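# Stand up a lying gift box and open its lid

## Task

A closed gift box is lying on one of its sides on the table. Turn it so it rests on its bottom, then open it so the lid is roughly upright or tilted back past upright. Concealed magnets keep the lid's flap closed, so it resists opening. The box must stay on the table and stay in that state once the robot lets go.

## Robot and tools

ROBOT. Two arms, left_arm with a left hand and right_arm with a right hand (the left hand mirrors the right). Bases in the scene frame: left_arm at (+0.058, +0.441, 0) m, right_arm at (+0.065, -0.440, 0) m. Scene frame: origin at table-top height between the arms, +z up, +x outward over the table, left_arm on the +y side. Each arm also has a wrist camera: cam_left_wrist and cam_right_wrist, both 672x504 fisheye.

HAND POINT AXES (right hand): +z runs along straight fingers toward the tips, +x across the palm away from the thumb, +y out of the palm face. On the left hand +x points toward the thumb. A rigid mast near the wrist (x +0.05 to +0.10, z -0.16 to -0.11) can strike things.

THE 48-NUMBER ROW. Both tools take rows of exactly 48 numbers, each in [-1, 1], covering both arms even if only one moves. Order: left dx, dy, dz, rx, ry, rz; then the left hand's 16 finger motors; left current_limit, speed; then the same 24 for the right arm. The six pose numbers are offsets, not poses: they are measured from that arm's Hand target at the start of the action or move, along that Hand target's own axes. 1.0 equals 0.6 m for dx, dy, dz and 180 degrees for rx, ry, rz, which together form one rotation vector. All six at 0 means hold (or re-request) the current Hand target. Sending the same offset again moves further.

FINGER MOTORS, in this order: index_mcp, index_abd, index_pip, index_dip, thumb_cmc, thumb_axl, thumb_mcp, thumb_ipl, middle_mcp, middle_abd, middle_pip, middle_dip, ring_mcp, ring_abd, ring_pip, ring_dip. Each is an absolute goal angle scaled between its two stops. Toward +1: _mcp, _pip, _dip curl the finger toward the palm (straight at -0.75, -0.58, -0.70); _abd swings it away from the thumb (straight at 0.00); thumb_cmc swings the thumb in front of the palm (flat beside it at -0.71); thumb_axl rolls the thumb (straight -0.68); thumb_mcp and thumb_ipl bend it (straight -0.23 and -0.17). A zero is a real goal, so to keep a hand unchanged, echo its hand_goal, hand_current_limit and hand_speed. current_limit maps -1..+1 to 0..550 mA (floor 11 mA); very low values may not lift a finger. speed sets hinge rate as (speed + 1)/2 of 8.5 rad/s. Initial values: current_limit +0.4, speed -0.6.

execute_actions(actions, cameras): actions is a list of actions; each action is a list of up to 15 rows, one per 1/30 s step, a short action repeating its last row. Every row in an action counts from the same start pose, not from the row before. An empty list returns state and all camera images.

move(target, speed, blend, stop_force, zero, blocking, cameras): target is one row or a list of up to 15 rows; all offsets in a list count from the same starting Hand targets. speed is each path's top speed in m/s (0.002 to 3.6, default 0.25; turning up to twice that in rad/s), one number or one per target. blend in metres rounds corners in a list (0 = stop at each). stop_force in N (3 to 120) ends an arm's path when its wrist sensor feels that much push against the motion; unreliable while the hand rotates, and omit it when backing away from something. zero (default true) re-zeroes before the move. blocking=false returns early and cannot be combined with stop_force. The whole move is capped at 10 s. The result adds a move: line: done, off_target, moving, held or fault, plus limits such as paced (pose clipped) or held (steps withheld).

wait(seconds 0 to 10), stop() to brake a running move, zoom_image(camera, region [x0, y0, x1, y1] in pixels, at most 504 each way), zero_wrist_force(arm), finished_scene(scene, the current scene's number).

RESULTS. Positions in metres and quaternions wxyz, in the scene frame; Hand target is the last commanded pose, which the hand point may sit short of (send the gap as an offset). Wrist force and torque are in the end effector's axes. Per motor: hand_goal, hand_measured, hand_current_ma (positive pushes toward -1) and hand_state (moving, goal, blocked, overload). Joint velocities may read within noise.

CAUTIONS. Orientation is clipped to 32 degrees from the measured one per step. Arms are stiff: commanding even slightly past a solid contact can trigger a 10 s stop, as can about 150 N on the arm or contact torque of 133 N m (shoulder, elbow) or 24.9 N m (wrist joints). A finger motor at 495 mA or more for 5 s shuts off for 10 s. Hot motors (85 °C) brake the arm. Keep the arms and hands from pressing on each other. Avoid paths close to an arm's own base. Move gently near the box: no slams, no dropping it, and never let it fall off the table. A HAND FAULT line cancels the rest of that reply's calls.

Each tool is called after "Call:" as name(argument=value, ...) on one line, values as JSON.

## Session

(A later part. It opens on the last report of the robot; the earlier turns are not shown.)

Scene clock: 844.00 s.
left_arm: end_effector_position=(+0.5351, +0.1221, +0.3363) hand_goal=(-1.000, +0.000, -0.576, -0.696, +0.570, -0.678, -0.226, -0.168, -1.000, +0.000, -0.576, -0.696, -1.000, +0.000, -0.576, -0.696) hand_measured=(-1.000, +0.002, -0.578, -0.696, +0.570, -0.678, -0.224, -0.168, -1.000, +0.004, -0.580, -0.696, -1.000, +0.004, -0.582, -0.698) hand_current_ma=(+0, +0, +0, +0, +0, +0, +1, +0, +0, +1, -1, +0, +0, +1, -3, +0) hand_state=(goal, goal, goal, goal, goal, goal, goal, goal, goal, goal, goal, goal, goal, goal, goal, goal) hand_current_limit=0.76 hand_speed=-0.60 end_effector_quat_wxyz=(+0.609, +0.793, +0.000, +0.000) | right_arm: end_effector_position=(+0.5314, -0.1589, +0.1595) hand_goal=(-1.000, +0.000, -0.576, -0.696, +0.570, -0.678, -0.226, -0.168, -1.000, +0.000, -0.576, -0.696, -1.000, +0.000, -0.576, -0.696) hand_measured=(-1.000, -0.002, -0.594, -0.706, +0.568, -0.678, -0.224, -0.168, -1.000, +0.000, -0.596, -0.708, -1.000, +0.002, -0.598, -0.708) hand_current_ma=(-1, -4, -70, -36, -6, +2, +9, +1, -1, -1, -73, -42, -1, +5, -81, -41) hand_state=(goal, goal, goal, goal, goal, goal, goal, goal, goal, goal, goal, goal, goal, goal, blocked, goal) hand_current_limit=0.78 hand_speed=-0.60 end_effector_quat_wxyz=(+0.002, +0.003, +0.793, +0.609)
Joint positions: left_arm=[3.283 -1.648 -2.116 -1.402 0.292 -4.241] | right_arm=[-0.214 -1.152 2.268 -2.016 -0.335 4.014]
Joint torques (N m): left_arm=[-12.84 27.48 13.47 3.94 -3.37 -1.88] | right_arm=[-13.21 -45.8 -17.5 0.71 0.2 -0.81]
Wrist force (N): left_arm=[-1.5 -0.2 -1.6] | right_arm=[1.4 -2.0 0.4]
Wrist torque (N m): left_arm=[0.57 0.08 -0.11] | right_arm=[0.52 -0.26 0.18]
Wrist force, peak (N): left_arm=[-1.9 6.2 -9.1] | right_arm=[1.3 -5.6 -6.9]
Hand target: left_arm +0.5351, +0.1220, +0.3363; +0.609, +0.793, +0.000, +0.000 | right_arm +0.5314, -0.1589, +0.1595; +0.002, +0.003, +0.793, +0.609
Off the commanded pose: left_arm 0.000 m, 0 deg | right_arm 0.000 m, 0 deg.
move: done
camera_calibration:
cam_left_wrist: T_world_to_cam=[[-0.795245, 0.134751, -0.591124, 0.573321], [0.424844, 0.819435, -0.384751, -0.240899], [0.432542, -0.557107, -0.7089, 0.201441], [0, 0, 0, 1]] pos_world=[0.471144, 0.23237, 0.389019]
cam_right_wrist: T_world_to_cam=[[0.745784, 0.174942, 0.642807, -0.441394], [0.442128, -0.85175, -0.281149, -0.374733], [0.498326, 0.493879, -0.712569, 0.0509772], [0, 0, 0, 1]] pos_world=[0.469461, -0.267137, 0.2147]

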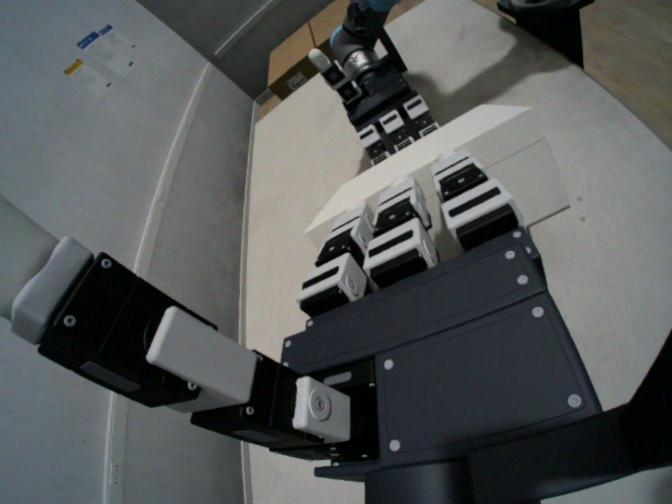

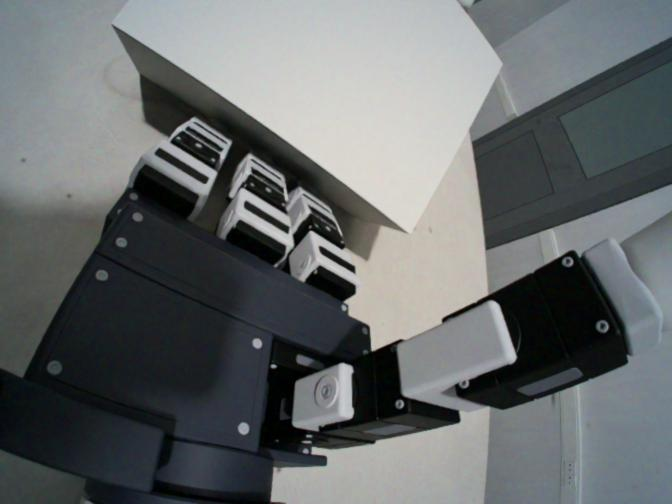

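Call:
move(target=[0,0.0286,0.0579,0,0,0,-1,0,-0.576,-0.696,0.571,-0.678,-0.226,-0.168,-1,0,-0.576,-0.696,-1,0,-0.576,-0.696,0.76,-0.6,0,-0.0026,-0.0097,0,0,0,-1,0,-0.576,-0.696,0.571,-0.678,-0.226,-0.168,-1,0,-0.576,-0.696,-1,0,-0.576,-0.696,0.78,-0.6], speed=0.02, cameras=["all"])

Call:
zoom_image(camera="cam_left_wrist", region=[270, 50, 600, 260])

Scene clock: 855.60 s.
left_arm: end_effector_position=(+0.5351, +0.0841, +0.3439) hand_goal=(-1.000, +0.000, -0.576, -0.696, +0.570, -0.678, -0.226, -0.168, -1.000, +0.000, -0.576, -0.696, -1.000, +0.000, -0.576, -0.696) hand_measured=(-0.972, +0.002, -0.556, -0.684, +0.570, -0.678, -0.224, -0.168, -0.972, +0.004, -0.556, -0.686, -0.974, +0.004, -0.554, -0.684) hand_current_ma=(+34, +0, +18, +9, +0, +0, +1, +0, +35, +1, +16, +6, +29, +1, +19, +8) hand_state=(blocked, goal, goal, goal, goal, goal, goal, goal, blocked, goal, goal, goal, blocked, goal, blocked, goal) hand_current_limit=0.76 hand_speed=-0.60 end_effector_quat_wxyz=(+0.609, +0.793, +0.000, +0.000) | right_arm: end_effector_position=(+0.5314, -0.1649, +0.1595) hand_goal=(-1.000, +0.000, -0.576, -0.696, +0.570, -0.678, -0.226, -0.168, -1.000, +0.000, -0.576, -0.696, -1.000, +0.000, -0.576, -0.696) hand_measured=(-1.000, -0.002, -0.632, -0.726, +0.568, -0.678, -0.224, -0.168, -1.000, -0.002, -0.632, -0.726, -1.000, +0.000, -0.634, -0.724) hand_current_ma=(-2, -7, -232, -114, -6, +2, +9, +1, -2, -4, -229, -120, -2, +1, -244, -112) hand_state=(goal, goal, blocked, blocked, goal, goal, goal, goal, goal, goal, blocked, blocked, goal, goal, blocked, blocked) hand_current_limit=0.78 hand_speed=-0.60 end_effector_quat_wxyz=(+0.002, +0.003, +0.793, +0.609)
Joint positions: left_arm=[3.198 -1.679 -2.143 -1.061 0.266 -4.535] | right_arm=[-0.228 -1.157 2.264 -1.976 -0.344 3.981]
Joint torques (N m): left_arm=[-16.25 11 9.98 3.58 -1.03 -1.53] | right_arm=[-11.13 -49.16 -18.62 1.16 2.71 -0.89]
Wrist force (N): left_arm=[-1.7 8.1 -7.8] | right_arm=[0.9 -12.8 -1.4]
Wrist torque (N m): left_arm=[0.46 -0.34 -0.41] | right_arm=[1.70 -0.21 -0.11]
Wrist force, peak (N): left_arm=[-2.1 8.5 -7.9] | right_arm=[1.0 -12.9 -1.2]
Hand target: left_arm +0.5351, +0.0840, +0.3439; +0.609, +0.793, +0.000, +0.000 | right_arm +0.5314, -0.1650, +0.1595; +0.002, +0.003, +0.793, +0.609
Off the commanded pose: left_arm 0.000 m, 0 deg | right_arm 0.000 m, 0 deg.
move: done
camera_calibration:
cam_left_wrist: T_world_to_cam=[[-0.795247, 0.134941, -0.591078, 0.58288], [0.424956, 0.819414, -0.384674, -0.206916], [0.432429, -0.557093, -0.70898, 0.185742], [0, 0, 0, 1]] pos_world=[0.471143, 0.194371, 0.396619]
cam_right_wrist: T_world_to_cam=[[0.745784, 0.174942, 0.642807, -0.44027], [0.442128, -0.85175, -0.281149, -0.379799], [0.498326, 0.493879, -0.712569, 0.0539903], [0, 0, 0, 1]] pos_world=[0.469361, -0.273137, 0.2147]

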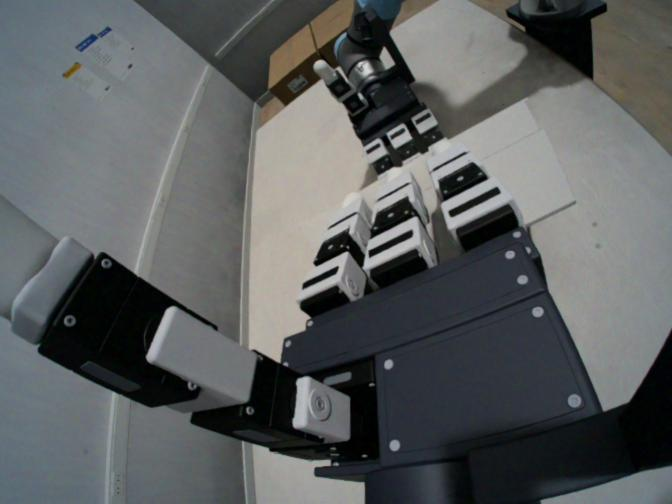

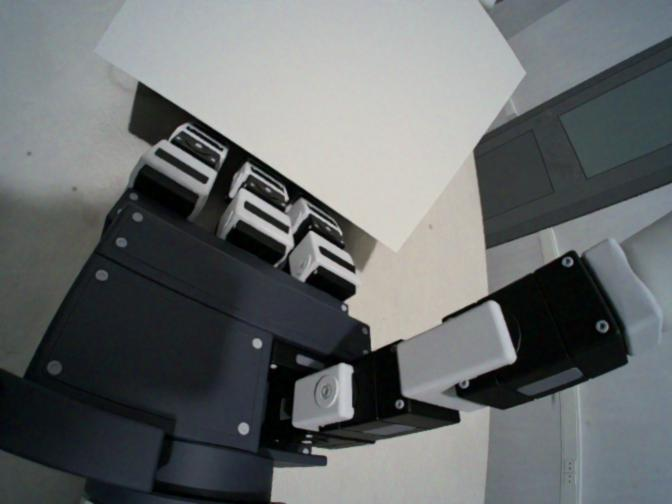

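Scaled by 1.527 from the camera's 672x504 image, which has a finer 960x720 frame.

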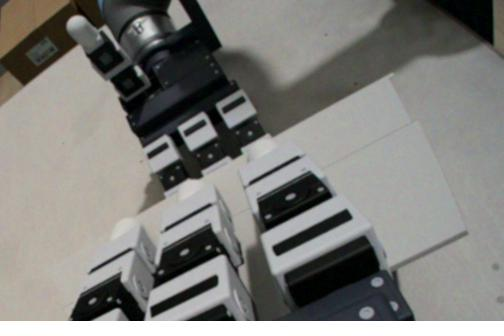

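Call:
move(target=[0,0.0043,0.0161,0,0,0,-1,0,-0.576,-0.696,0.571,-0.678,-0.226,-0.168,-1,0,-0.576,-0.696,-1,0,-0.576,-0.696,0.76,-0.6,0,-0.0108,-0.0402,0,0,0,-1,0,-0.576,-0.696,0.571,-0.678,-0.226,-0.168,-1,0,-0.576,-0.696,-1,0,-0.576,-0.696,0.78,-0.6], speed=0.02, cameras=["all"])

Call:
zoom_image(camera="cam_left_wrist", region=[270, 50, 600, 260])

Scene clock: 868.20 s.
left_arm: end_effector_position=(+0.5351, +0.0741, +0.3439) hand_goal=(-1.000, +0.000, -0.576, -0.696, +0.570, -0.678, -0.226, -0.168, -1.000, +0.000, -0.576, -0.696, -1.000, +0.000, -0.576, -0.696) hand_measured=(-1.000, +0.002, -0.576, -0.694, +0.570, -0.678, -0.224, -0.168, -1.000, +0.004, -0.576, -0.694, -1.000, +0.004, -0.578, -0.694) hand_current_ma=(+0, +0, +0, +1, +0, +0, +1, +0, +0, +1, +0, +1, +0, +1, +0, +0) hand_state=(goal, goal, goal, goal, goal, goal, goal, goal, goal, goal, goal, goal, goal, goal, goal, goal) hand_current_limit=0.76 hand_speed=-0.60 end_effector_quat_wxyz=(+0.609, +0.793, +0.000, +0.000) | right_arm: end_effector_position=(+0.5312, -0.1899, +0.1595) hand_goal=(-1.000, +0.000, -0.576, -0.696, +0.570, -0.678, -0.226, -0.168, -1.000, +0.000, -0.576, -0.696, -1.000, +0.000, -0.576, -0.696) hand_measured=(-1.000, -0.002, -0.618, -0.718, +0.568, -0.678, -0.224, -0.168, -1.000, -0.002, -0.618, -0.720, -1.000, +0.000, -0.620, -0.720) hand_current_ma=(-1, -7, -166, -88, -6, +2, +9, +1, -2, -4, -166, -94, -1, +1, -175, -88) hand_state=(goal, goal, blocked, blocked, goal, goal, goal, goal, goal, goal, blocked, blocked, goal, goal, blocked, blocked) hand_current_limit=0.78 hand_speed=-0.60 end_effector_quat_wxyz=(+0.002, +0.003, +0.793, +0.609)
Joint positions: left_arm=[3.176 -1.697 -2.149 -0.955 0.263 -4.62] | right_arm=[-0.285 -1.17 2.245 -1.835 -0.383 3.864]
Joint torques (N m): left_arm=[-13.78 14.44 13.35 4.32 -3.35 -1.8] | right_arm=[-13.37 -45.89 -17.88 1.46 0.15 -0.91]
Wrist force (N): left_arm=[-1.9 0.1 -2.0] | right_arm=[0.8 -3.1 0.7]
Wrist torque (N m): left_arm=[0.49 0.01 -0.22] | right_arm=[0.63 -0.23 0.09]
Wrist force, peak (N): left_arm=[-2.0 8.7 -8.1] | right_arm=[0.7 -13.1 -1.1]
Hand target: left_arm +0.5351, +0.0740, +0.3439; +0.609, +0.793, +0.000, +0.000 | right_arm +0.5312, -0.1899, +0.1595; +0.002, +0.003, +0.793, +0.609
Off the commanded pose: left_arm 0.000 m, 0 deg | right_arm 0.000 m, 0 deg.
move: done
camera_calibration:
cam_left_wrist: T_world_to_cam=[[-0.795252, 0.13484, -0.591095, 0.584257], [0.424839, 0.819494, -0.384632, -0.198698], [0.432535, -0.556999, -0.708989, 0.180107], [0, 0, 0, 1]] pos_world=[0.471143, 0.184371, 0.396619]
cam_right_wrist: T_world_to_cam=[[0.745784, 0.174942, 0.642807, -0.435764], [0.442128, -0.85175, -0.281149, -0.40092], [0.498326, 0.493879, -0.712569, 0.0663875], [0, 0, 0, 1]] pos_world=[0.469161, -0.298037, 0.2147]

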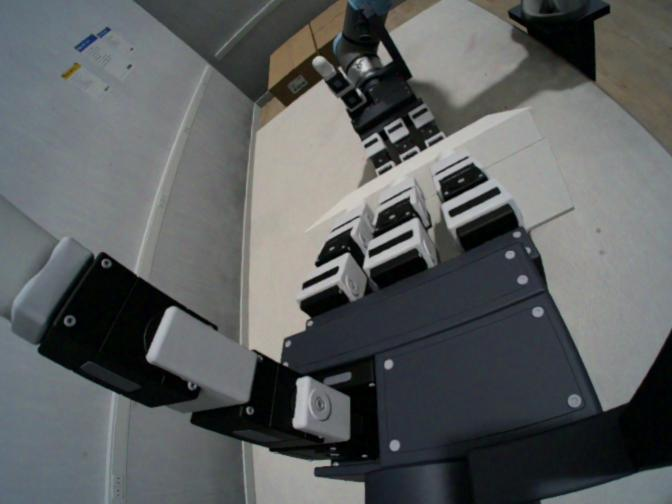

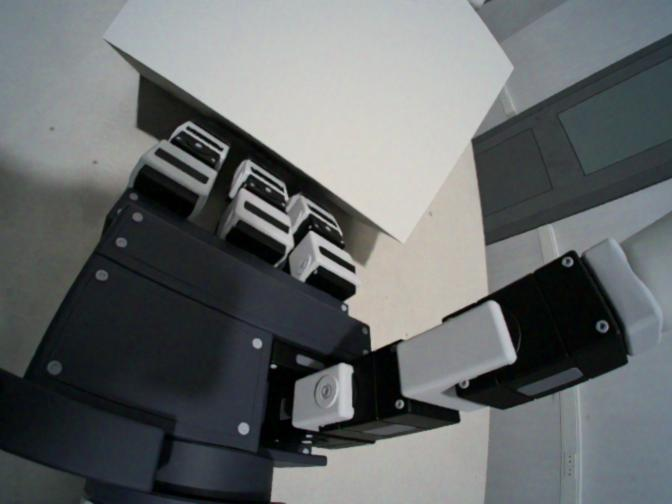

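Scaled by 1.527 from the camera's 672x504 image, which has a finer 960x720 frame.

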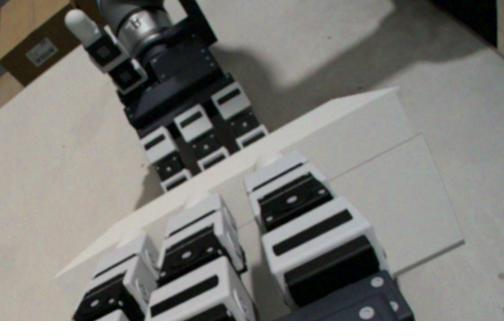

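Call:
move(target=[0,0.042,0.0923,0,0,0,-1,0,-0.576,-0.696,0.571,-0.678,-0.226,-0.168,-1,0,-0.576,-0.696,-1,0,-0.576,-0.696,0.76,-0.6,0,0,0,0,0,0,-1,0,-0.576,-0.696,0.571,-0.678,-0.226,-0.168,-1,0,-0.576,-0.696,-1,0,-0.576,-0.696,0.78,-0.6], speed=0.02, stop_force=20, cameras=["all"])

Call:
zoom_image(camera="cam_left_wrist", region=[270, 50, 600, 260])

Scene clock: 883.27 s.
left_arm: end_effector_position=(+0.5351, +0.0140, +0.3539) hand_goal=(-1.000, +0.000, -0.576, -0.696, +0.570, -0.678, -0.226, -0.168, -1.000, +0.000, -0.576, -0.696, -1.000, +0.000, -0.576, -0.696) hand_measured=(-0.884, +0.002, -0.498, -0.648, +0.570, -0.678, -0.224, -0.168, -0.876, +0.004, -0.500, -0.656, -0.888, +0.004, -0.488, -0.648) hand_current_ma=(+332, +1, +156, +73, +0, +0, +1, +0, +364, +1, +150, +53, +307, +1, +193, +72) hand_state=(blocked, goal, blocked, blocked, goal, goal, goal, goal, blocked, goal, blocked, blocked, blocked, goal, blocked, blocked) hand_current_limit=0.76 hand_speed=-0.60 end_effector_quat_wxyz=(+0.609, +0.793, +0.000, +0.000) | right_arm: end_effector_position=(+0.5312, -0.1899, +0.1595) hand_goal=(-1.000, +0.000, -0.576, -0.696, +0.570, -0.678, -0.226, -0.168, -1.000, +0.000, -0.576, -0.696, -1.000, +0.000, -0.576, -0.696) hand_measured=(-1.000, -0.002, -0.584, -0.700, +0.568, -0.678, -0.224, -0.168, -1.000, -0.002, -0.584, -0.700, -1.000, +0.000, -0.586, -0.700) hand_current_ma=(-3, -7, -28, -11, -6, +2, +9, +1, -3, -4, -28, -10, -3, +1, -31, -11) hand_state=(goal, goal, goal, goal, goal, goal, goal, goal, goal, goal, goal, goal, goal, goal, goal, goal) hand_current_limit=0.78 hand_speed=-0.60 end_effector_quat_wxyz=(+0.002, +0.003, +0.793, +0.609)
Joint positions: left_arm=[3.046 -1.818 -2.119 -0.399 0.282 -5.103] | right_arm=[-0.285 -1.17 2.245 -1.835 -0.383 3.864]
Joint torques (N m): left_arm=[-19.84 6.67 14.38 1.62 7.01 -1.56] | right_arm=[3.03 -28.19 -18.82 1.71 8.06 1.09]
Wrist force (N): left_arm=[-2.4 24.0 -21.9] | right_arm=[0.2 -32.7 -6.8]
Wrist torque (N m): left_arm=[0.39 -0.85 -0.82] | right_arm=[1.98 0.14 -0.64]
Wrist force, peak (N): left_arm=[-1.8 23.9 -22.6] | right_arm=[0.9 -33.0 -7.3]
Hand target: left_arm +0.5351, +0.0140, +0.3539; +0.609, +0.793, +0.000, +0.000 | right_arm +0.5312, -0.1899, +0.1595; +0.002, +0.003, +0.793, +0.609
Off the commanded pose: left_arm 0.000 m, 0 deg | right_arm 0.000 m, 0 deg.
move: done
camera_calibration:
cam_left_wrist: T_world_to_cam=[[-0.795256, 0.134719, -0.591116, 0.598218], [0.424747, 0.81953, -0.384656, -0.145509], [0.432617, -0.556975, -0.708958, 0.15371], [0, 0, 0, 1]] pos_world=[0.471044, 0.12427, 0.406619]
cam_right_wrist: T_world_to_cam=[[0.745784, 0.174942, 0.642807, -0.435822], [0.442128, -0.85175, -0.281149, -0.401049], [0.498326, 0.493879, -0.712569, 0.0663871], [0, 0, 0, 1]] pos_world=[0.469261, -0.298137, 0.2147]

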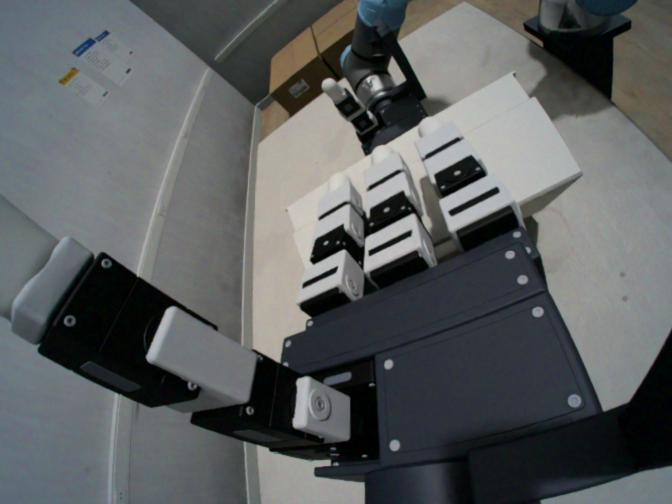

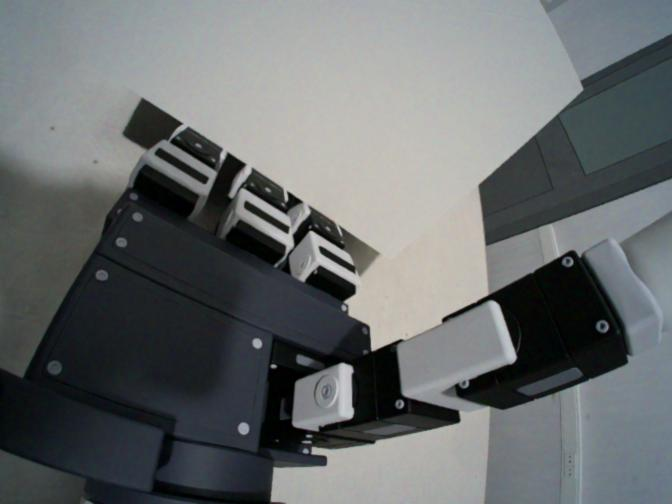

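Scaled by 1.527 from the camera's 672x504 image, which has a finer 960x720 frame.

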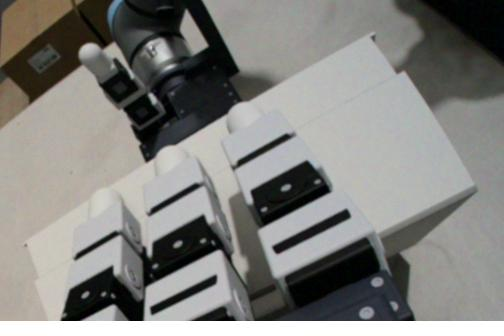

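Call:
move(target=[0,0.0129,-0.0035,0,0,0,-1,0,-0.576,-0.696,0.571,-0.678,-0.226,-0.168,-1,0,-0.576,-0.696,-1,0,-0.576,-0.696,0.76,-0.6,0,0,0,0,0,0,-1,0,-0.576,-0.696,0.571,-0.678,-0.226,-0.168,-1,0,-0.576,-0.696,-1,0,-0.576,-0.696,0.78,-0.6], speed=0.02, cameras=["all"])

Call:
zoom_image(camera="cam_left_wrist", region=[270, 50, 600, 260])

Scene clock: 891.47 s.
left_arm: end_effector_position=(+0.5350, +0.0140, +0.3618) hand_goal=(-1.000, +0.000, -0.576, -0.696, +0.570, -0.678, -0.226, -0.168, -1.000, +0.000, -0.576, -0.696, -1.000, +0.000, -0.576, -0.696) hand_measured=(-0.916, +0.002, -0.514, -0.654, +0.570, -0.678, -0.224, -0.168, -0.912, +0.004, -0.516, -0.662, -0.920, +0.004, -0.506, -0.656) hand_current_ma=(+195, +1, +106, +58, +0, +0, +1, +0, +212, +1, +103, +43, +180, +1, +129, +53) hand_state=(blocked, goal, blocked, blocked, goal, goal, goal, goal, blocked, goal, blocked, blocked, blocked, goal, blocked, blocked) hand_current_limit=0.76 hand_speed=-0.60 end_effector_quat_wxyz=(+0.609, +0.793, +0.000, +0.000) | right_arm: end_effector_position=(+0.5312, -0.1899, +0.1595) hand_goal=(-1.000, +0.000, -0.576, -0.696, +0.570, -0.678, -0.226, -0.168, -1.000, +0.000, -0.576, -0.696, -1.000, +0.000, -0.576, -0.696) hand_measured=(-1.000, -0.002, -0.584, -0.700, +0.568, -0.678, -0.224, -0.168, -1.000, -0.002, -0.584, -0.700, -1.000, +0.000, -0.586, -0.700) hand_current_ma=(-2, -7, -28, -11, -6, +2, +9, +1, -2, -4, -28, -10, -3, +1, -31, -11) hand_state=(goal, goal, goal, goal, goal, goal, goal, goal, goal, goal, goal, goal, goal, goal, goal, goal) hand_current_limit=0.78 hand_speed=-0.60 end_effector_quat_wxyz=(+0.002, +0.003, +0.793, +0.609)
Joint positions: left_arm=[3.046 -1.803 -2.111 -0.422 0.282 -5.103] | right_arm=[-0.285 -1.17 2.245 -1.835 -0.383 3.864]
Joint torques (N m): left_arm=[-4.74 26.21 22.4 -1.15 -0.45 2.22] | right_arm=[13.64 -25.19 -18.81 1.59 2.51 1.05]
Wrist force (N): left_arm=[-2.0 10.5 -10.8] | right_arm=[0.8 -15.3 -3.2]
Wrist torque (N m): left_arm=[0.62 -0.40 -0.54] | right_arm=[1.10 -0.01 -0.27]
Wrist force, peak (N): left_arm=[-2.7 24.4 -21.8] | right_arm=[0.5 -33.0 -6.6]
Hand target: left_arm +0.5351, +0.0140, +0.3619; +0.609, +0.793, +0.000, +0.000 | right_arm +0.5312, -0.1899, +0.1595; +0.002, +0.003, +0.793, +0.609
Off the commanded pose: left_arm 0.000 m, 0 deg | right_arm 0.000 m, 0 deg.
move: done
camera_calibration:
cam_left_wrist: T_world_to_cam=[[-0.79525, 0.13473, -0.591121, 0.602886], [0.424758, 0.819528, -0.384648, -0.142478], [0.432617, -0.556975, -0.708958, 0.159311], [0, 0, 0, 1]] pos_world=[0.471044, 0.12427, 0.414519]
cam_right_wrist: T_world_to_cam=[[0.745784, 0.174942, 0.642807, -0.435822], [0.442128, -0.85175, -0.281149, -0.401049], [0.498326, 0.493879, -0.712569, 0.0663871], [0, 0, 0, 1]] pos_world=[0.469261, -0.298137, 0.2147]

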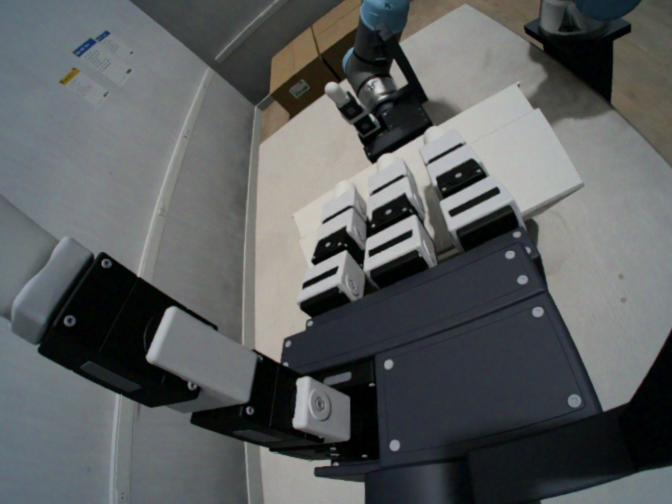

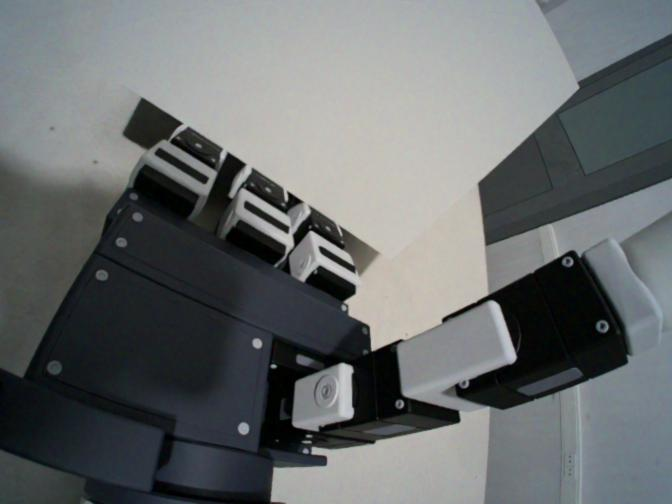

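Scaled by 1.527 from the camera's 672x504 image, which has a finer 960x720 frame.

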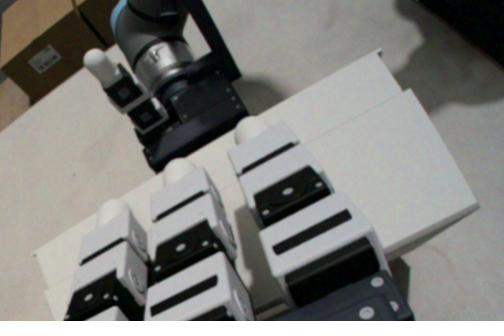

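Call:
move(target=[0,0.0064,-0.0017,0,0,0,-1,0,-0.576,-0.696,0.571,-0.678,-0.226,-0.168,-1,0,-0.576,-0.696,-1,0,-0.576,-0.696,0.76,-0.6,0,-0.0216,-0.0805,0,0,0,-1,0,-0.576,-0.696,0.571,-0.678,-0.226,-0.168,-1,0,-0.576,-0.696,-1,0,-0.576,-0.696,0.78,-0.6], speed=0.03, cameras=["all"])

Call:
zoom_image(camera="cam_left_wrist", region=[270, 50, 600, 260])

Scene clock: 906.00 s.
left_arm: end_effector_position=(+0.5351, +0.0140, +0.3659) hand_goal=(-1.000, +0.000, -0.576, -0.696, +0.570, -0.678, -0.226, -0.168, -1.000, +0.000, -0.576, -0.696, -1.000, +0.000, -0.576, -0.696) hand_measured=(-1.000, +0.002, -0.576, -0.694, +0.570, -0.678, -0.224, -0.168, -1.000, +0.004, -0.576, -0.694, -1.000, +0.004, -0.580, -0.696) hand_current_ma=(+0, +1, +0, +1, +0, +0, +1, +0, +0, +1, +0, +1, +0, +1, -2, +0) hand_state=(goal, goal, goal, goal, goal, goal, goal, goal, goal, goal, goal, goal, goal, goal, goal, goal) hand_current_limit=0.76 hand_speed=-0.60 end_effector_quat_wxyz=(+0.609, +0.793, +0.000, +0.000) | right_arm: end_effector_position=(+0.5309, -0.2398, +0.1594) hand_goal=(-1.000, +0.000, -0.576, -0.696, +0.570, -0.678, -0.226, -0.168, -1.000, +0.000, -0.576, -0.696, -1.000, +0.000, -0.576, -0.696) hand_measured=(-1.000, -0.002, -0.582, -0.700, +0.568, -0.678, -0.224, -0.168, -1.000, -0.002, -0.582, -0.700, -1.000, +0.000, -0.582, -0.700) hand_current_ma=(-1, -6, -22, -11, -6, +2, +9, +1, -1, -4, -20, -10, -1, +1, -22, -11) hand_state=(goal, goal, goal, goal, goal, goal, goal, goal, goal, goal, goal, goal, goal, goal, goal, goal) hand_current_limit=0.78 hand_speed=-0.60 end_effector_quat_wxyz=(+0.002, +0.003, +0.793, +0.609)
Joint positions: left_arm=[3.046 -1.795 -2.107 -0.434 0.282 -5.103] | right_arm=[-0.397 -1.174 2.204 -1.634 -0.47 3.694]
Joint torques (N m): left_arm=[0.97 31.09 27.05 0.08 -0.86 1.88] | right_arm=[-13.92 -15.52 -18.05 1.79 -1.19 -0.89]
Wrist force (N): left_arm=[-1.4 0.2 -0.9] | right_arm=[2.5 1.8 0.8]
Wrist torque (N m): left_arm=[0.42 0.13 -0.22] | right_arm=[0.33 -0.37 0.38]
Wrist force, peak (N): left_arm=[-1.9 10.6 -11.1] | right_arm=[0.7 -15.9 -3.0]
Hand target: left_arm +0.5351, +0.0140, +0.3659; +0.609, +0.793, +0.000, +0.000 | right_arm +0.5309, -0.2399, +0.1594; +0.002, +0.003, +0.793, +0.609
Off the commanded pose: left_arm 0.000 m, 0 deg | right_arm 0.000 m, 0 deg.
move: done
camera_calibration:
cam_left_wrist: T_world_to_cam=[[-0.79529, 0.134653, -0.591086, 0.605323], [0.424683, 0.819542, -0.384703, -0.140845], [0.432618, -0.556974, -0.708958, 0.162217], [0, 0, 0, 1]] pos_world=[0.471043, 0.12427, 0.418619]
cam_right_wrist: T_world_to_cam=[[0.745784, 0.174942, 0.642807, -0.426729], [0.442128, -0.85175, -0.281149, -0.443403], [0.498326, 0.493879, -0.712569, 0.0911598], [0, 0, 0, 1]] pos_world=[0.468861, -0.348037, 0.2146]

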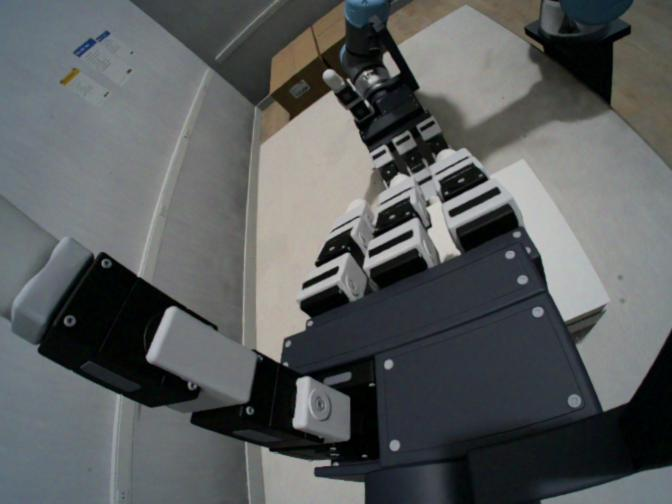

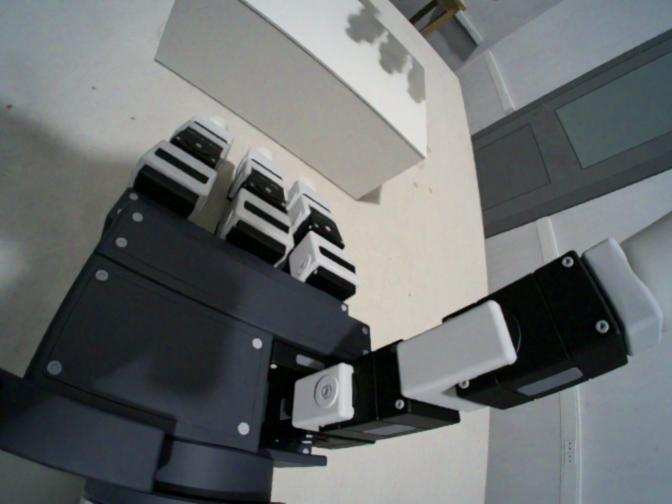

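Scaled by 1.527 from the camera's 672x504 image, which has a finer 960x720 frame.

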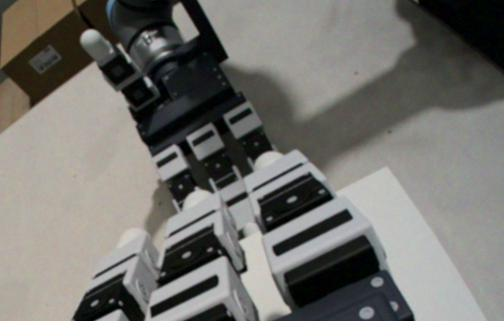

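Call:
move(target=[[0,-0.3361,-0.3206,0,0,0,-1,0,-0.576,-0.696,0.571,-0.678,-0.226,-0.168,-1,0,-0.576,-0.696,-1,0,-0.576,-0.696,0.76,-0.6,0,0,0,0,0,0,-1,0,-0.576,-0.696,0.571,-0.678,-0.226,-0.168,-1,0,-0.576,-0.696,-1,0,-0.576,-0.696,0.78,-0.6],[0,-0.3361,-0.3206,0,0,0,-1,0,-0.576,-0.696,0.571,-0.678,-0.226,-0.168,-1,0,-0.576,-0.696,-1,0,-0.576,-0.696,0.76,-0.6,0,0.0401,0.1497,0,0,0,-1,0,-0.576,-0.696,0.571,-0.678,-0.226,-0.168,-1,0,-0.576,-0.696,-1,0,-0.576,-0.696,0.78,-0.6]], speed=[0.15,0.05], cameras=["all"])

Call:
zoom_image(camera="cam_left_wrist", region=[270, 0, 600, 260])

Scene clock: 965.43 s.
left_arm: end_effector_position=(+0.5352, +0.2520, +0.2209) hand_goal=(-1.000, +0.000, -0.576, -0.696, +0.570, -0.678, -0.226, -0.168, -1.000, +0.000, -0.576, -0.696, -1.000, +0.000, -0.576, -0.696) hand_measured=(-1.000, +0.002, -0.576, -0.694, +0.570, -0.678, -0.224, -0.168, -1.000, +0.004, -0.576, -0.694, -1.000, +0.002, -0.580, -0.696) hand_current_ma=(+0, +1, +0, +1, +0, +0, +1, +0, +0, +1, +0, +1, +0, +1, -2, +0) hand_state=(goal, goal, goal, goal, goal, goal, goal, goal, goal, goal, goal, goal, goal, goal, goal, goal) hand_current_limit=0.76 hand_speed=-0.60 end_effector_quat_wxyz=(+0.609, +0.793, +0.000, +0.000) | right_arm: end_effector_position=(+0.5315, -0.1470, +0.1595) hand_goal=(-1.000, +0.000, -0.576, -0.696, +0.570, -0.678, -0.226, -0.168, -1.000, +0.000, -0.576, -0.696, -1.000, +0.000, -0.576, -0.696) hand_measured=(-1.000, -0.002, -0.582, -0.700, +0.568, -0.678, -0.224, -0.168, -1.000, -0.002, -0.580, -0.698, -1.000, +0.000, -0.580, -0.698) hand_current_ma=(-1, -6, -21, -10, -6, +2, +9, +1, -1, -3, -10, -6, -1, +2, -13, -6) hand_state=(goal, goal, goal, goal, goal, goal, goal, goal, goal, goal, goal, goal, goal, goal, goal, goal) hand_current_limit=0.78 hand_speed=-0.60 end_effector_quat_wxyz=(+0.002, +0.003, +0.793, +0.609)
Joint positions: left_arm=[3.569 -1.853 -2.119 -1.727 0.488 -3.671] | right_arm=[-0.186 -1.141 2.276 -2.1 -0.319 4.082]
Joint torques (N m): left_arm=[12.71 17.14 24.43 -1.7 0.64 2.06] | right_arm=[10.45 -16 -4.1 -3.85 3.89 1.7]
Wrist force (N): left_arm=[-1.4 -0.2 -0.6] | right_arm=[3.1 2.0 0.2]
Wrist torque (N m): left_arm=[0.34 0.11 -0.22] | right_arm=[0.32 -0.37 0.31]
Wrist force, peak (N): left_arm=[-1.9 -0.1 -0.6] | right_arm=[3.3 2.5 -0.2]
Hand target: left_arm +0.5352, +0.2520, +0.2209; +0.609, +0.793, +0.000, +0.000 | right_arm +0.5315, -0.1469, +0.1595; +0.002, +0.003, +0.793, +0.609
Off the commanded pose: left_arm 0.000 m, 0 deg | right_arm 0.000 m, 0 deg.
move: done
camera_calibration:
cam_left_wrist: T_world_to_cam=[[-0.795256, 0.134719, -0.591116, 0.487603], [0.424747, 0.81953, -0.384656, -0.391841], [0.432617, -0.556975, -0.708958, 0.191991], [0, 0, 0, 1]] pos_world=[0.471144, 0.36237, 0.273619]
cam_right_wrist: T_world_to_cam=[[0.745794, 0.175087, 0.642757, -0.443507], [0.442335, -0.851604, -0.281267, -0.364676], [0.498128, 0.494081, -0.712568, 0.0451949], [0, 0, 0, 1]] pos_world=[0.469561, -0.255237, 0.2147]

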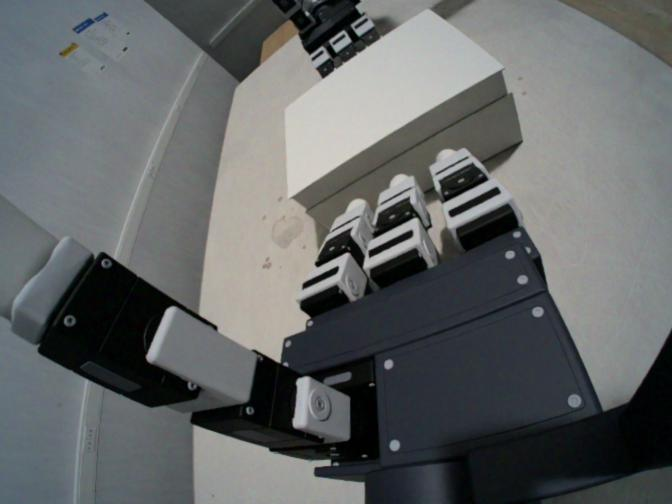

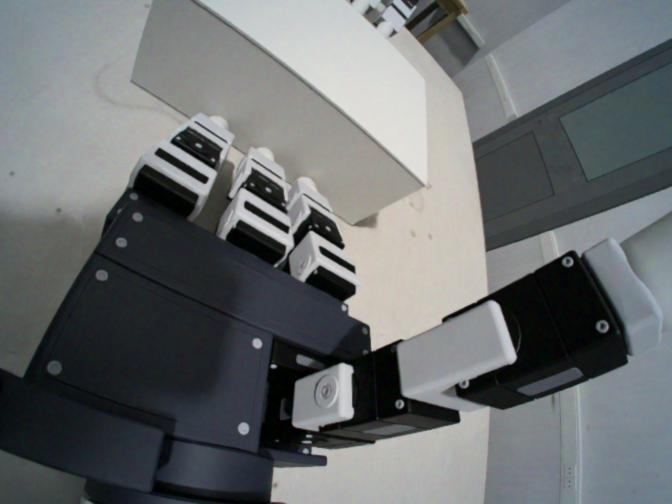

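Scaled by 1.527 from the camera's 672x504 image, which has a finer 960x720 frame.

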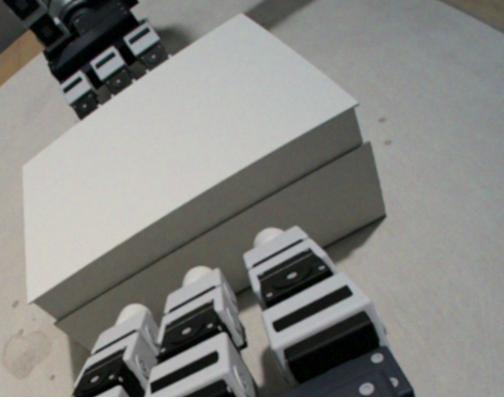

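Call:
move(target=[0,0.0194,0.0724,0,0,0,-1,0,-0.576,-0.696,0.571,-0.678,-0.226,-0.168,-1,0,-0.576,-0.696,-1,0,-0.576,-0.696,0.76,-0.6,0,0,0,0,0,0,-1,0,-0.576,-0.696,0.571,-0.678,-0.226,-0.168,-1,0,-0.576,-0.696,-1,0,-0.576,-0.696,0.78,-0.6], speed=0.012, stop_force=4)

Call:
move(target=[0,-0.0009,-0.0032,0,0,0,-1,0,-0.576,-0.696,0.571,-0.678,-0.226,-0.168,-1,0,-0.576,-0.696,-1,0,-0.576,-0.696,0.76,-0.6,0,-0.0283,-0.1054,0,0,0,-1,0,-0.576,-0.696,0.571,-0.678,-0.226,-0.168,-1,0,-0.576,-0.696,-1,0,-0.576,-0.696,0.78,-0.6], speed=0.08, cameras=["cam_left_wrist"])

Scene clock: 980.03 s.
left_arm: end_effector_position=(+0.5352, +0.2125, +0.2209) hand_goal=(-1.000, +0.000, -0.576, -0.696, +0.570, -0.678, -0.226, -0.168, -1.000, +0.000, -0.576, -0.696, -1.000, +0.000, -0.576, -0.696) hand_measured=(-1.000, +0.000, -0.578, -0.694, +0.570, -0.678, -0.224, -0.168, -1.000, +0.000, -0.578, -0.694, -1.000, +0.000, -0.582, -0.696) hand_current_ma=(+0, +0, +0, +0, +0, +0, +1, +0, +0, +0, +0, +0, +0, +0, -2, +0) hand_state=(goal, goal, goal, goal, goal, goal, goal, goal, goal, goal, goal, goal, goal, goal, goal, goal) hand_current_limit=0.76 hand_speed=-0.60 end_effector_quat_wxyz=(+0.609, +0.793, +0.000, +0.000) | right_arm: end_effector_position=(+0.5315, -0.1470, +0.1595) hand_goal=(-1.000, +0.000, -0.576, -0.696, +0.570, -0.678, -0.226, -0.168, -1.000, +0.000, -0.576, -0.696, -1.000, +0.000, -0.576, -0.696) hand_measured=(-1.000, -0.002, -0.582, -0.700, +0.568, -0.678, -0.224, -0.168, -1.000, +0.000, -0.580, -0.698, -1.000, +0.002, -0.580, -0.698) hand_current_ma=(-1, -5, -21, -10, -6, +2, +9, +1, -1, +0, -13, -6, -1, +6, -14, -6) hand_state=(goal, goal, goal, goal, goal, goal, goal, goal, goal, goal, goal, goal, goal, goal, goal, goal) hand_current_limit=0.78 hand_speed=-0.60 end_effector_quat_wxyz=(+0.002, +0.003, +0.793, +0.609)
Joint positions: left_arm=[3.484 -1.844 -2.154 -1.598 0.42 -3.785] | right_arm=[-0.186 -1.141 2.276 -2.1 -0.319 4.082]
Joint torques (N m): left_arm=[12.23 20.13 22.68 -1.43 0.55 2.02] | right_arm=[11.61 -17.14 -5.06 -3.6 3.78 1.58]
Wrist force (N): left_arm=[-1.3 0.6 -3.1] | right_arm=[3.3 2.3 -2.5]
Wrist torque (N m): left_arm=[0.59 0.03 -0.23] | right_arm=[0.60 -0.22 0.36]
Wrist force, peak (N): left_arm=[-1.1 1.7 -10.3] | right_arm=[3.2 3.0 -6.1]
Hand target: left_arm +0.5352, +0.2125, +0.2209; +0.609, +0.793, +0.000, +0.000 (not the last commanded pose) | right_arm +0.5315, -0.1470, +0.1595; +0.002, +0.003, +0.793, +0.609
Off the commanded pose: left_arm 0.005 m, 0 deg | right_arm 0.000 m, 0 deg.
move: contact (left_arm)

Scene clock: 981.60 s.
left_arm: end_effector_position=(+0.5352, +0.2145, +0.2209) hand_goal=(-1.000, +0.000, -0.576, -0.696, +0.570, -0.678, -0.226, -0.168, -1.000, +0.000, -0.576, -0.696, -1.000, +0.000, -0.576, -0.696) hand_measured=(-1.000, +0.000, -0.578, -0.694, +0.570, -0.678, -0.224, -0.168, -1.000, +0.000, -0.578, -0.694, -1.000, +0.000, -0.582, -0.696) hand_current_ma=(+0, +0, +0, +0, +0, +0, +1, +0, +0, +0, +0, +0, +0, +0, -2, +0) hand_state=(goal, goal, goal, goal, goal, goal, goal, goal, goal, goal, goal, goal, goal, goal, goal, goal) hand_current_limit=0.76 hand_speed=-0.60 end_effector_quat_wxyz=(+0.609, +0.793, +0.000, +0.000) | right_arm: end_effector_position=(+0.5311, -0.2124, +0.1594) hand_goal=(-1.000, +0.000, -0.576, -0.696, +0.570, -0.678, -0.226, -0.168, -1.000, +0.000, -0.576, -0.696, -1.000, +0.000, -0.576, -0.696) hand_measured=(-1.000, -0.002, -0.582, -0.700, +0.568, -0.678, -0.224, -0.168, -1.000, +0.000, -0.580, -0.698, -1.000, +0.002, -0.580, -0.698) hand_current_ma=(-1, -5, -21, -10, -6, +2, +9, +1, -1, +0, -13, -6, -1, +6, -14, -6) hand_state=(goal, goal, goal, goal, goal, goal, goal, goal, goal, goal, goal, goal, goal, goal, goal, goal) hand_current_limit=0.78 hand_speed=-0.60 end_effector_quat_wxyz=(+0.002, +0.003, +0.793, +0.609)
Joint positions: left_arm=[3.489 -1.844 -2.152 -1.605 0.424 -3.778] | right_arm=[-0.336 -1.174 2.226 -1.733 -0.422 3.778]
Joint torques (N m): left_arm=[13.22 18.18 23.16 -1.33 0.33 1.97] | right_arm=[-13.16 -16.12 -16.92 1.21 -0.7 -0.86]
Wrist force (N): left_arm=[-1.4 -0.1 -1.0] | right_arm=[2.5 1.7 0.7]
Wrist torque (N m): left_arm=[0.39 0.10 -0.22] | right_arm=[0.31 -0.40 0.35]
Wrist force, peak (N): left_arm=[-1.5 1.0 -3.3] | right_arm=[3.3 2.5 -2.6]
Hand target: left_arm +0.5352, +0.2145, +0.2209; +0.609, +0.793, +0.000, +0.000 | right_arm +0.5311, -0.2124, +0.1594; +0.002, +0.003, +0.793, +0.609
Off the commanded pose: left_arm 0.000 m, 0 deg | right_arm 0.000 m, 0 deg.
move: done
camera_calibration:
cam_left_wrist: T_world_to_cam=[[-0.79521, 0.134707, -0.591181, 0.492655], [0.424827, 0.819458, -0.384721, -0.361105], [0.432624, -0.557083, -0.708869, 0.171112], [0, 0, 0, 1]] pos_world=[0.471144, 0.32487, 0.273619]
Images, in order (width x height): cam_left_wrist 672x504.

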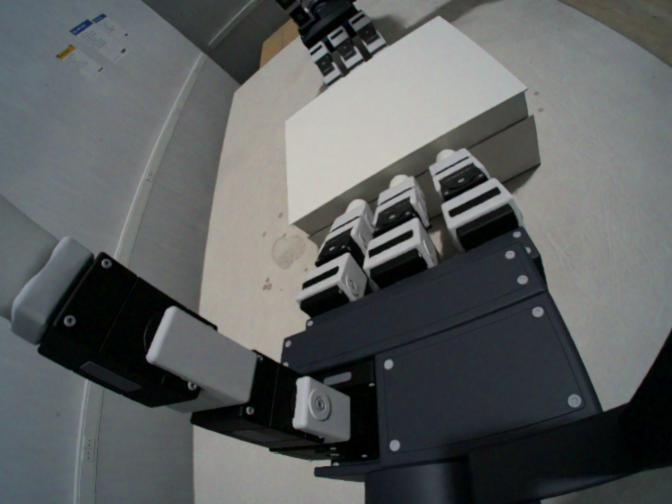

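Call:
move(target=[[0,0.0478,0.0086,0,0,0,-1,0,-0.576,-0.696,0.571,-0.678,-0.226,-0.168,-1,0,-0.576,-0.696,-1,0,-0.576,-0.696,0.76,-0.6,0,0,0,0,0,0,-1,0,-0.576,-0.696,0.571,-0.678,-0.226,-0.168,-1,0,-0.576,-0.696,-1,0,-0.576,-0.696,0.78,-0.6],[0,0.0943,0.0234,0,0,0,-1,0,-0.576,-0.696,0.571,-0.678,-0.226,-0.168,-1,0,-0.576,-0.696,-1,0,-0.576,-0.696,0.76,-0.6,0,0,0,0,0,0,-1,0,-0.576,-0.696,0.571,-0.678,-0.226,-0.168,-1,0,-0.576,-0.696,-1,0,-0.576,-0.696,0.78,-0.6],[0,0.1383,0.044,0,0,0,-1,0,-0.576,-0.696,0.571,-0.678,-0.226,-0.168,-1,0,-0.576,-0.696,-1,0,-0.576,-0.696,0.76,-0.6,0,0,0,0,0,0,-1,0,-0.576,-0.696,0.571,-0.678,-0.226,-0.168,-1,0,-0.576,-0.696,-1,0,-0.576,-0.696,0.78,-0.6],[0,0.1793,0.0704,0,0,0,-1,0,-0.576,-0.696,0.571,-0.678,-0.226,-0.168,-1,0,-0.576,-0.696,-1,0,-0.576,-0.696,0.76,-0.6,0,0,0,0,0,0,-1,0,-0.576,-0.696,0.571,-0.678,-0.226,-0.168,-1,0,-0.576,-0.696,-1,0,-0.576,-0.696,0.78,-0.6]], speed=0.03, blend=[0.004,0.004,0.004,0], cameras=["all"])

Call:
zoom_image(camera="cam_left_wrist", region=[270, 0, 600, 260])

Scene clock: 1010.03 s.
left_arm: end_effector_position=(+0.5351, +0.1459, +0.3139) hand_goal=(-1.000, +0.000, -0.576, -0.696, +0.570, -0.678, -0.226, -0.168, -1.000, +0.000, -0.576, -0.696, -1.000, +0.000, -0.576, -0.696) hand_measured=(-1.000, +0.000, -0.578, -0.696, +0.570, -0.678, -0.224, -0.168, -1.000, +0.000, -0.580, -0.696, -1.000, +0.000, -0.582, -0.698) hand_current_ma=(+0, +0, -1, +0, +0, +0, +1, +0, +0, +0, -1, +0, +0, +0, -2, +0) hand_state=(goal, goal, goal, goal, goal, goal, goal, goal, goal, goal, goal, goal, goal, goal, goal, goal) hand_current_limit=0.76 hand_speed=-0.60 end_effector_quat_wxyz=(+0.609, +0.793, +0.000, +0.000) | right_arm: end_effector_position=(+0.5311, -0.2124, +0.1594) hand_goal=(-1.000, +0.000, -0.576, -0.696, +0.570, -0.678, -0.226, -0.168, -1.000, +0.000, -0.576, -0.696, -1.000, +0.000, -0.576, -0.696) hand_measured=(-1.000, -0.002, -0.582, -0.700, +0.568, -0.678, -0.224, -0.168, -1.000, +0.000, -0.580, -0.698, -1.000, +0.002, -0.580, -0.698) hand_current_ma=(-1, -5, -21, -10, -6, +2, +9, +1, -1, +0, -13, -6, -1, +6, -14, -6) hand_state=(goal, goal, goal, goal, goal, goal, goal, goal, goal, goal, goal, goal, goal, goal, goal, goal) hand_current_limit=0.78 hand_speed=-0.60 end_effector_quat_wxyz=(+0.002, +0.003, +0.793, +0.609)
Joint positions: left_arm=[3.337 -1.673 -2.12 -1.522 0.319 -4.086] | right_arm=[-0.336 -1.174 2.226 -1.733 -0.422 3.778]
Joint torques (N m): left_arm=[-12.44 27.3 12.76 3.5 -3.04 -1.65] | right_arm=[-13.25 -15.88 -18.22 1.48 -0.91 -0.92]
Wrist force (N): left_arm=[-1.3 0.0 -0.3] | right_arm=[2.6 1.8 0.7]
Wrist torque (N m): left_arm=[0.39 0.13 -0.14] | right_arm=[0.33 -0.41 0.36]
Wrist force, peak (N): left_arm=[-1.3 -1.1 -1.4] | right_arm=[2.7 2.2 0.8]
Hand target: left_arm +0.5351, +0.1459, +0.3139; +0.609, +0.793, +0.000, +0.000 | right_arm +0.5311, -0.2124, +0.1594; +0.002, +0.003, +0.793, +0.609
Off the commanded pose: left_arm 0.000 m, 0 deg | right_arm 0.000 m, 0 deg.
move: done
camera_calibration:
cam_left_wrist: T_world_to_cam=[[-0.795234, 0.134754, -0.591139, 0.5568], [0.42489, 0.819387, -0.384802, -0.269131], [0.432518, -0.557177, -0.70886, 0.19882], [0, 0, 0, 1]] pos_world=[0.471144, 0.25627, 0.366519]
cam_right_wrist: T_world_to_cam=[[0.745757, 0.175049, 0.64281, -0.431626], [0.442311, -0.851626, -0.281236, -0.420181], [0.498204, 0.494055, -0.712532, 0.0776342], [0, 0, 0, 1]] pos_world=[0.469061, -0.320637, 0.2146]

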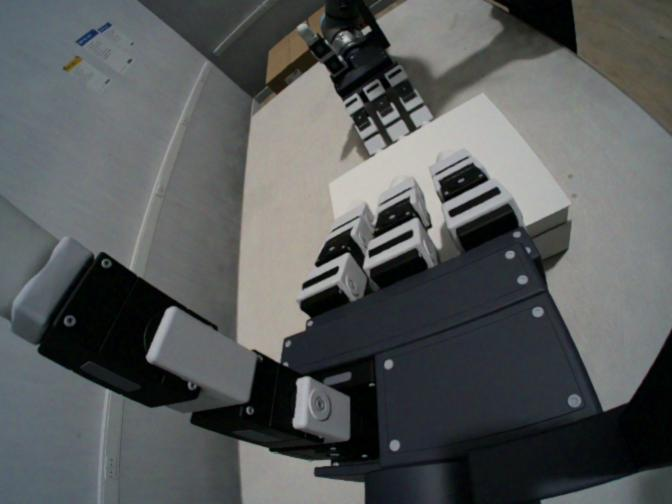

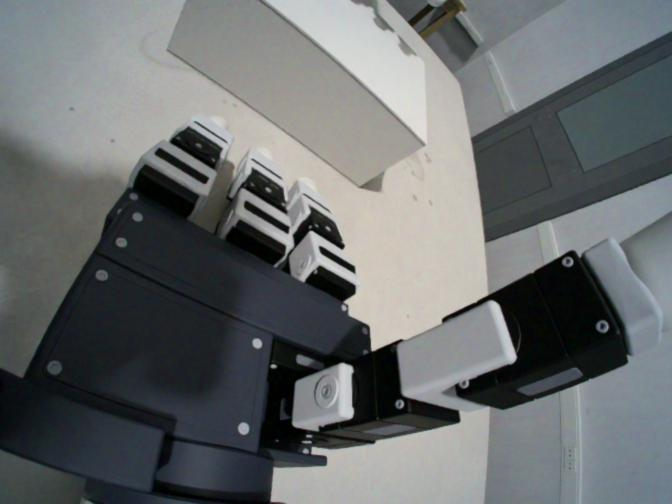

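Scaled by 1.527 from the camera's 672x504 image, which has a finer 960x720 frame.

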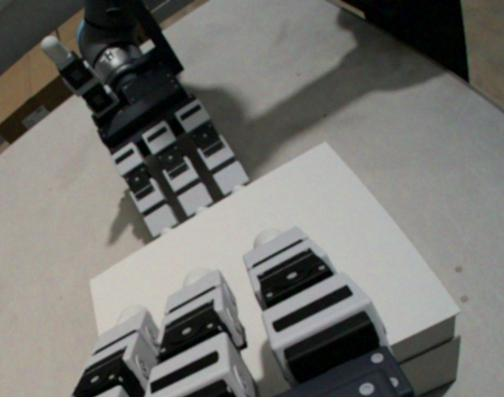

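Call:
move(target=[[0,-0.1086,-0.1188,0,0,0,-1,0,-0.576,-0.696,0.571,-0.678,-0.226,-0.168,-1,0,-0.576,-0.696,-1,0,-0.576,-0.696,0.76,-0.6,0,0.0,0.0,0,0,0,-1,0,-0.576,-0.696,0.571,-0.678,-0.226,-0.168,-1,0,-0.576,-0.696,-1,0,-0.576,-0.696,0.78,-0.6],[0,-0.1883,-0.0975,0,0,0,-1,0,-0.576,-0.696,0.571,-0.678,-0.226,-0.168,-1,0,-0.576,-0.696,-1,0,-0.576,-0.696,0.76,-0.6,0,0.0188,0.1089,0,0,0,-1,0,-0.576,-0.696,0.571,-0.678,-0.226,-0.168,-1,0,-0.576,-0.696,-1,0,-0.576,-0.696,0.78,-0.6]], speed=0.08)

Call:
move(target=[0,0.0129,0.0483,0,0,0,-1,0,-0.576,-0.696,0.571,-0.678,-0.226,-0.168,-1,0,-0.576,-0.696,-1,0,-0.576,-0.696,0.76,-0.6,0,0,0,0,0,0,-1,0,-0.576,-0.696,0.571,-0.678,-0.226,-0.168,-1,0,-0.576,-0.696,-1,0,-0.576,-0.696,0.78,-0.6], speed=0.012, stop_force=5, cameras=["cam_left_wrist"])

Scene clock: 1029.20 s.
left_arm: end_effector_position=(+0.5352, +0.2317, +0.2199) hand_goal=(-1.000, +0.000, -0.576, -0.696, +0.570, -0.678, -0.226, -0.168, -1.000, +0.000, -0.576, -0.696, -1.000, +0.000, -0.576, -0.696) hand_measured=(-1.000, +0.000, -0.578, -0.696, +0.570, -0.678, -0.224, -0.168, -1.000, +0.000, -0.580, -0.696, -1.000, +0.000, -0.582, -0.698) hand_current_ma=(+0, +0, -1, +0, +0, +0, +1, +0, +0, +0, -1, +0, +0, +0, -2, +0) hand_state=(goal, goal, goal, goal, goal, goal, goal, goal, goal, goal, goal, goal, goal, goal, goal, goal) hand_current_limit=0.76 hand_speed=-0.60 end_effector_quat_wxyz=(+0.609, +0.793, +0.000, +0.000) | right_arm: end_effector_position=(+0.5315, -0.1464, +0.1535) hand_goal=(-1.000, +0.000, -0.576, -0.696, +0.570, -0.678, -0.226, -0.168, -1.000, +0.000, -0.576, -0.696, -1.000, +0.000, -0.576, -0.696) hand_measured=(-1.000, -0.002, -0.582, -0.700, +0.568, -0.678, -0.224, -0.168, -1.000, +0.000, -0.580, -0.698, -1.000, +0.004, -0.574, -0.694) hand_current_ma=(-1, -5, -20, -10, -6, +2, +9, +1, -1, +0, -10, -5, +0, +8, +3, +7) hand_state=(goal, goal, goal, goal, goal, goal, goal, goal, goal, goal, goal, goal, moving, moving, moving, goal) hand_current_limit=0.78 hand_speed=-0.60 end_effector_quat_wxyz=(+0.002, +0.003, +0.793, +0.609)
Joint positions: left_arm=[3.526 -1.849 -2.138 -1.663 0.453 -3.725] | right_arm=[-0.185 -1.124 2.278 -2.121 -0.318 4.085]
Joint torques (N m): left_arm=[-10.22 17.81 9.21 2.59 -2.47 -1.71] | right_arm=[11.29 -16.47 -4.17 -3.99 3.73 2.07]
Wrist force (N): left_arm=[-1.2 -0.1 -0.9] | right_arm=[2.8 1.6 0.9]
Wrist torque (N m): left_arm=[0.42 0.07 -0.14] | right_arm=[0.27 -0.42 0.27]
Wrist force, peak (N): left_arm=[-1.7 -0.6 -1.1] | right_arm=[3.4 2.9 -0.3]
Hand target: left_arm +0.5352, +0.2316, +0.2199; +0.609, +0.793, +0.000, +0.000 | right_arm +0.5315, -0.1464, +0.1534; +0.002, +0.003, +0.793, +0.609
Off the commanded pose: left_arm 0.000 m, 0 deg | right_arm 0.000 m, 0 deg.
move: done

Scene clock: 1032.00 s.
left_arm: end_effector_position=(+0.5351, +0.2130, +0.2199) hand_goal=(-1.000, +0.000, -0.576, -0.696, +0.570, -0.678, -0.226, -0.168, -1.000, +0.000, -0.576, -0.696, -1.000, +0.000, -0.576, -0.696) hand_measured=(-1.000, -0.002, -0.580, -0.696, +0.570, -0.678, -0.224, -0.168, -1.000, -0.002, -0.582, -0.696, -1.000, -0.002, -0.584, -0.698) hand_current_ma=(+0, +0, -1, +0, +0, +0, +1, +0, +0, +0, -2, +0, +0, +0, -3, +0) hand_state=(goal, goal, goal, goal, goal, goal, goal, goal, goal, goal, goal, goal, goal, goal, goal, goal) hand_current_limit=0.76 hand_speed=-0.60 end_effector_quat_wxyz=(+0.609, +0.793, +0.000, +0.000) | right_arm: end_effector_position=(+0.5315, -0.1464, +0.1535) hand_goal=(-1.000, +0.000, -0.576, -0.696, +0.570, -0.678, -0.226, -0.168, -1.000, +0.000, -0.576, -0.696, -1.000, +0.000, -0.576, -0.696) hand_measured=(-1.000, -0.002, -0.582, -0.700, +0.568, -0.678, -0.224, -0.168, -1.000, +0.000, -0.580, -0.698, -1.000, +0.004, -0.578, -0.694) hand_current_ma=(-1, -5, -20, -10, -6, +2, +9, +1, -1, +1, -11, -5, +0, +9, -4, +7) hand_state=(goal, goal, goal, goal, goal, goal, goal, goal, goal, goal, goal, goal, goal, goal, goal, goal) hand_current_limit=0.78 hand_speed=-0.60 end_effector_quat_wxyz=(+0.002, +0.003, +0.793, +0.609)
Joint positions: left_arm=[3.485 -1.846 -2.154 -1.597 0.421 -3.783] | right_arm=[-0.185 -1.124 2.278 -2.122 -0.318 4.085]
Joint torques (N m): left_arm=[11.92 20.42 22.72 -1.49 0.41 2.03] | right_arm=[11.04 -16.34 -3.61 -3.03 3.8 1.39]
Wrist force (N): left_arm=[-1.5 0.2 -3.4] | right_arm=[3.3 3.0 -3.8]
Wrist torque (N m): left_arm=[0.64 0.02 -0.25] | right_arm=[0.70 -0.07 0.41]
Wrist force, peak (N): left_arm=[-0.9 1.5 -10.9] | right_arm=[3.4 3.5 -7.4]
Hand target: left_arm +0.5351, +0.2130, +0.2199; +0.609, +0.793, +0.000, +0.000 (not the last commanded pose) | right_arm +0.5315, -0.1464, +0.1534; +0.002, +0.003, +0.793, +0.609
Off the commanded pose: left_arm 0.011 m, 0 deg | right_arm 0.000 m, 0 deg.
move: contact (left_arm)
camera_calibration:
cam_left_wrist: T_world_to_cam=[[-0.795193, 0.134731, -0.591198, 0.492268], [0.424959, 0.819317, -0.384875, -0.360152], [0.432524, -0.557285, -0.708771, 0.169596], [0, 0, 0, 1]] pos_world=[0.471144, 0.323269, 0.272619]
Images, in order (width x height): cam_left_wrist 672x504.

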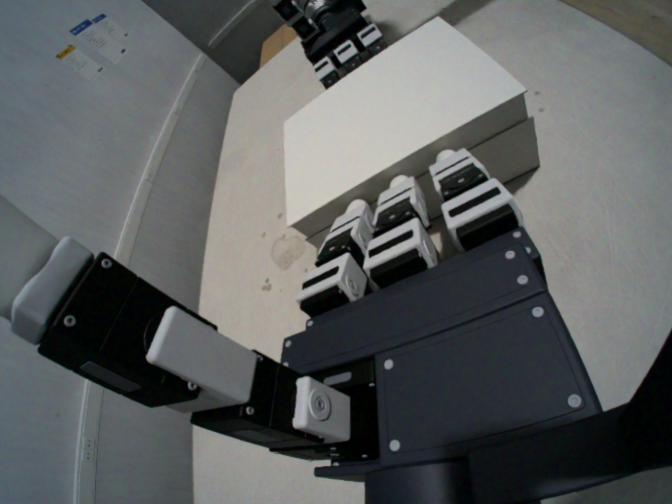

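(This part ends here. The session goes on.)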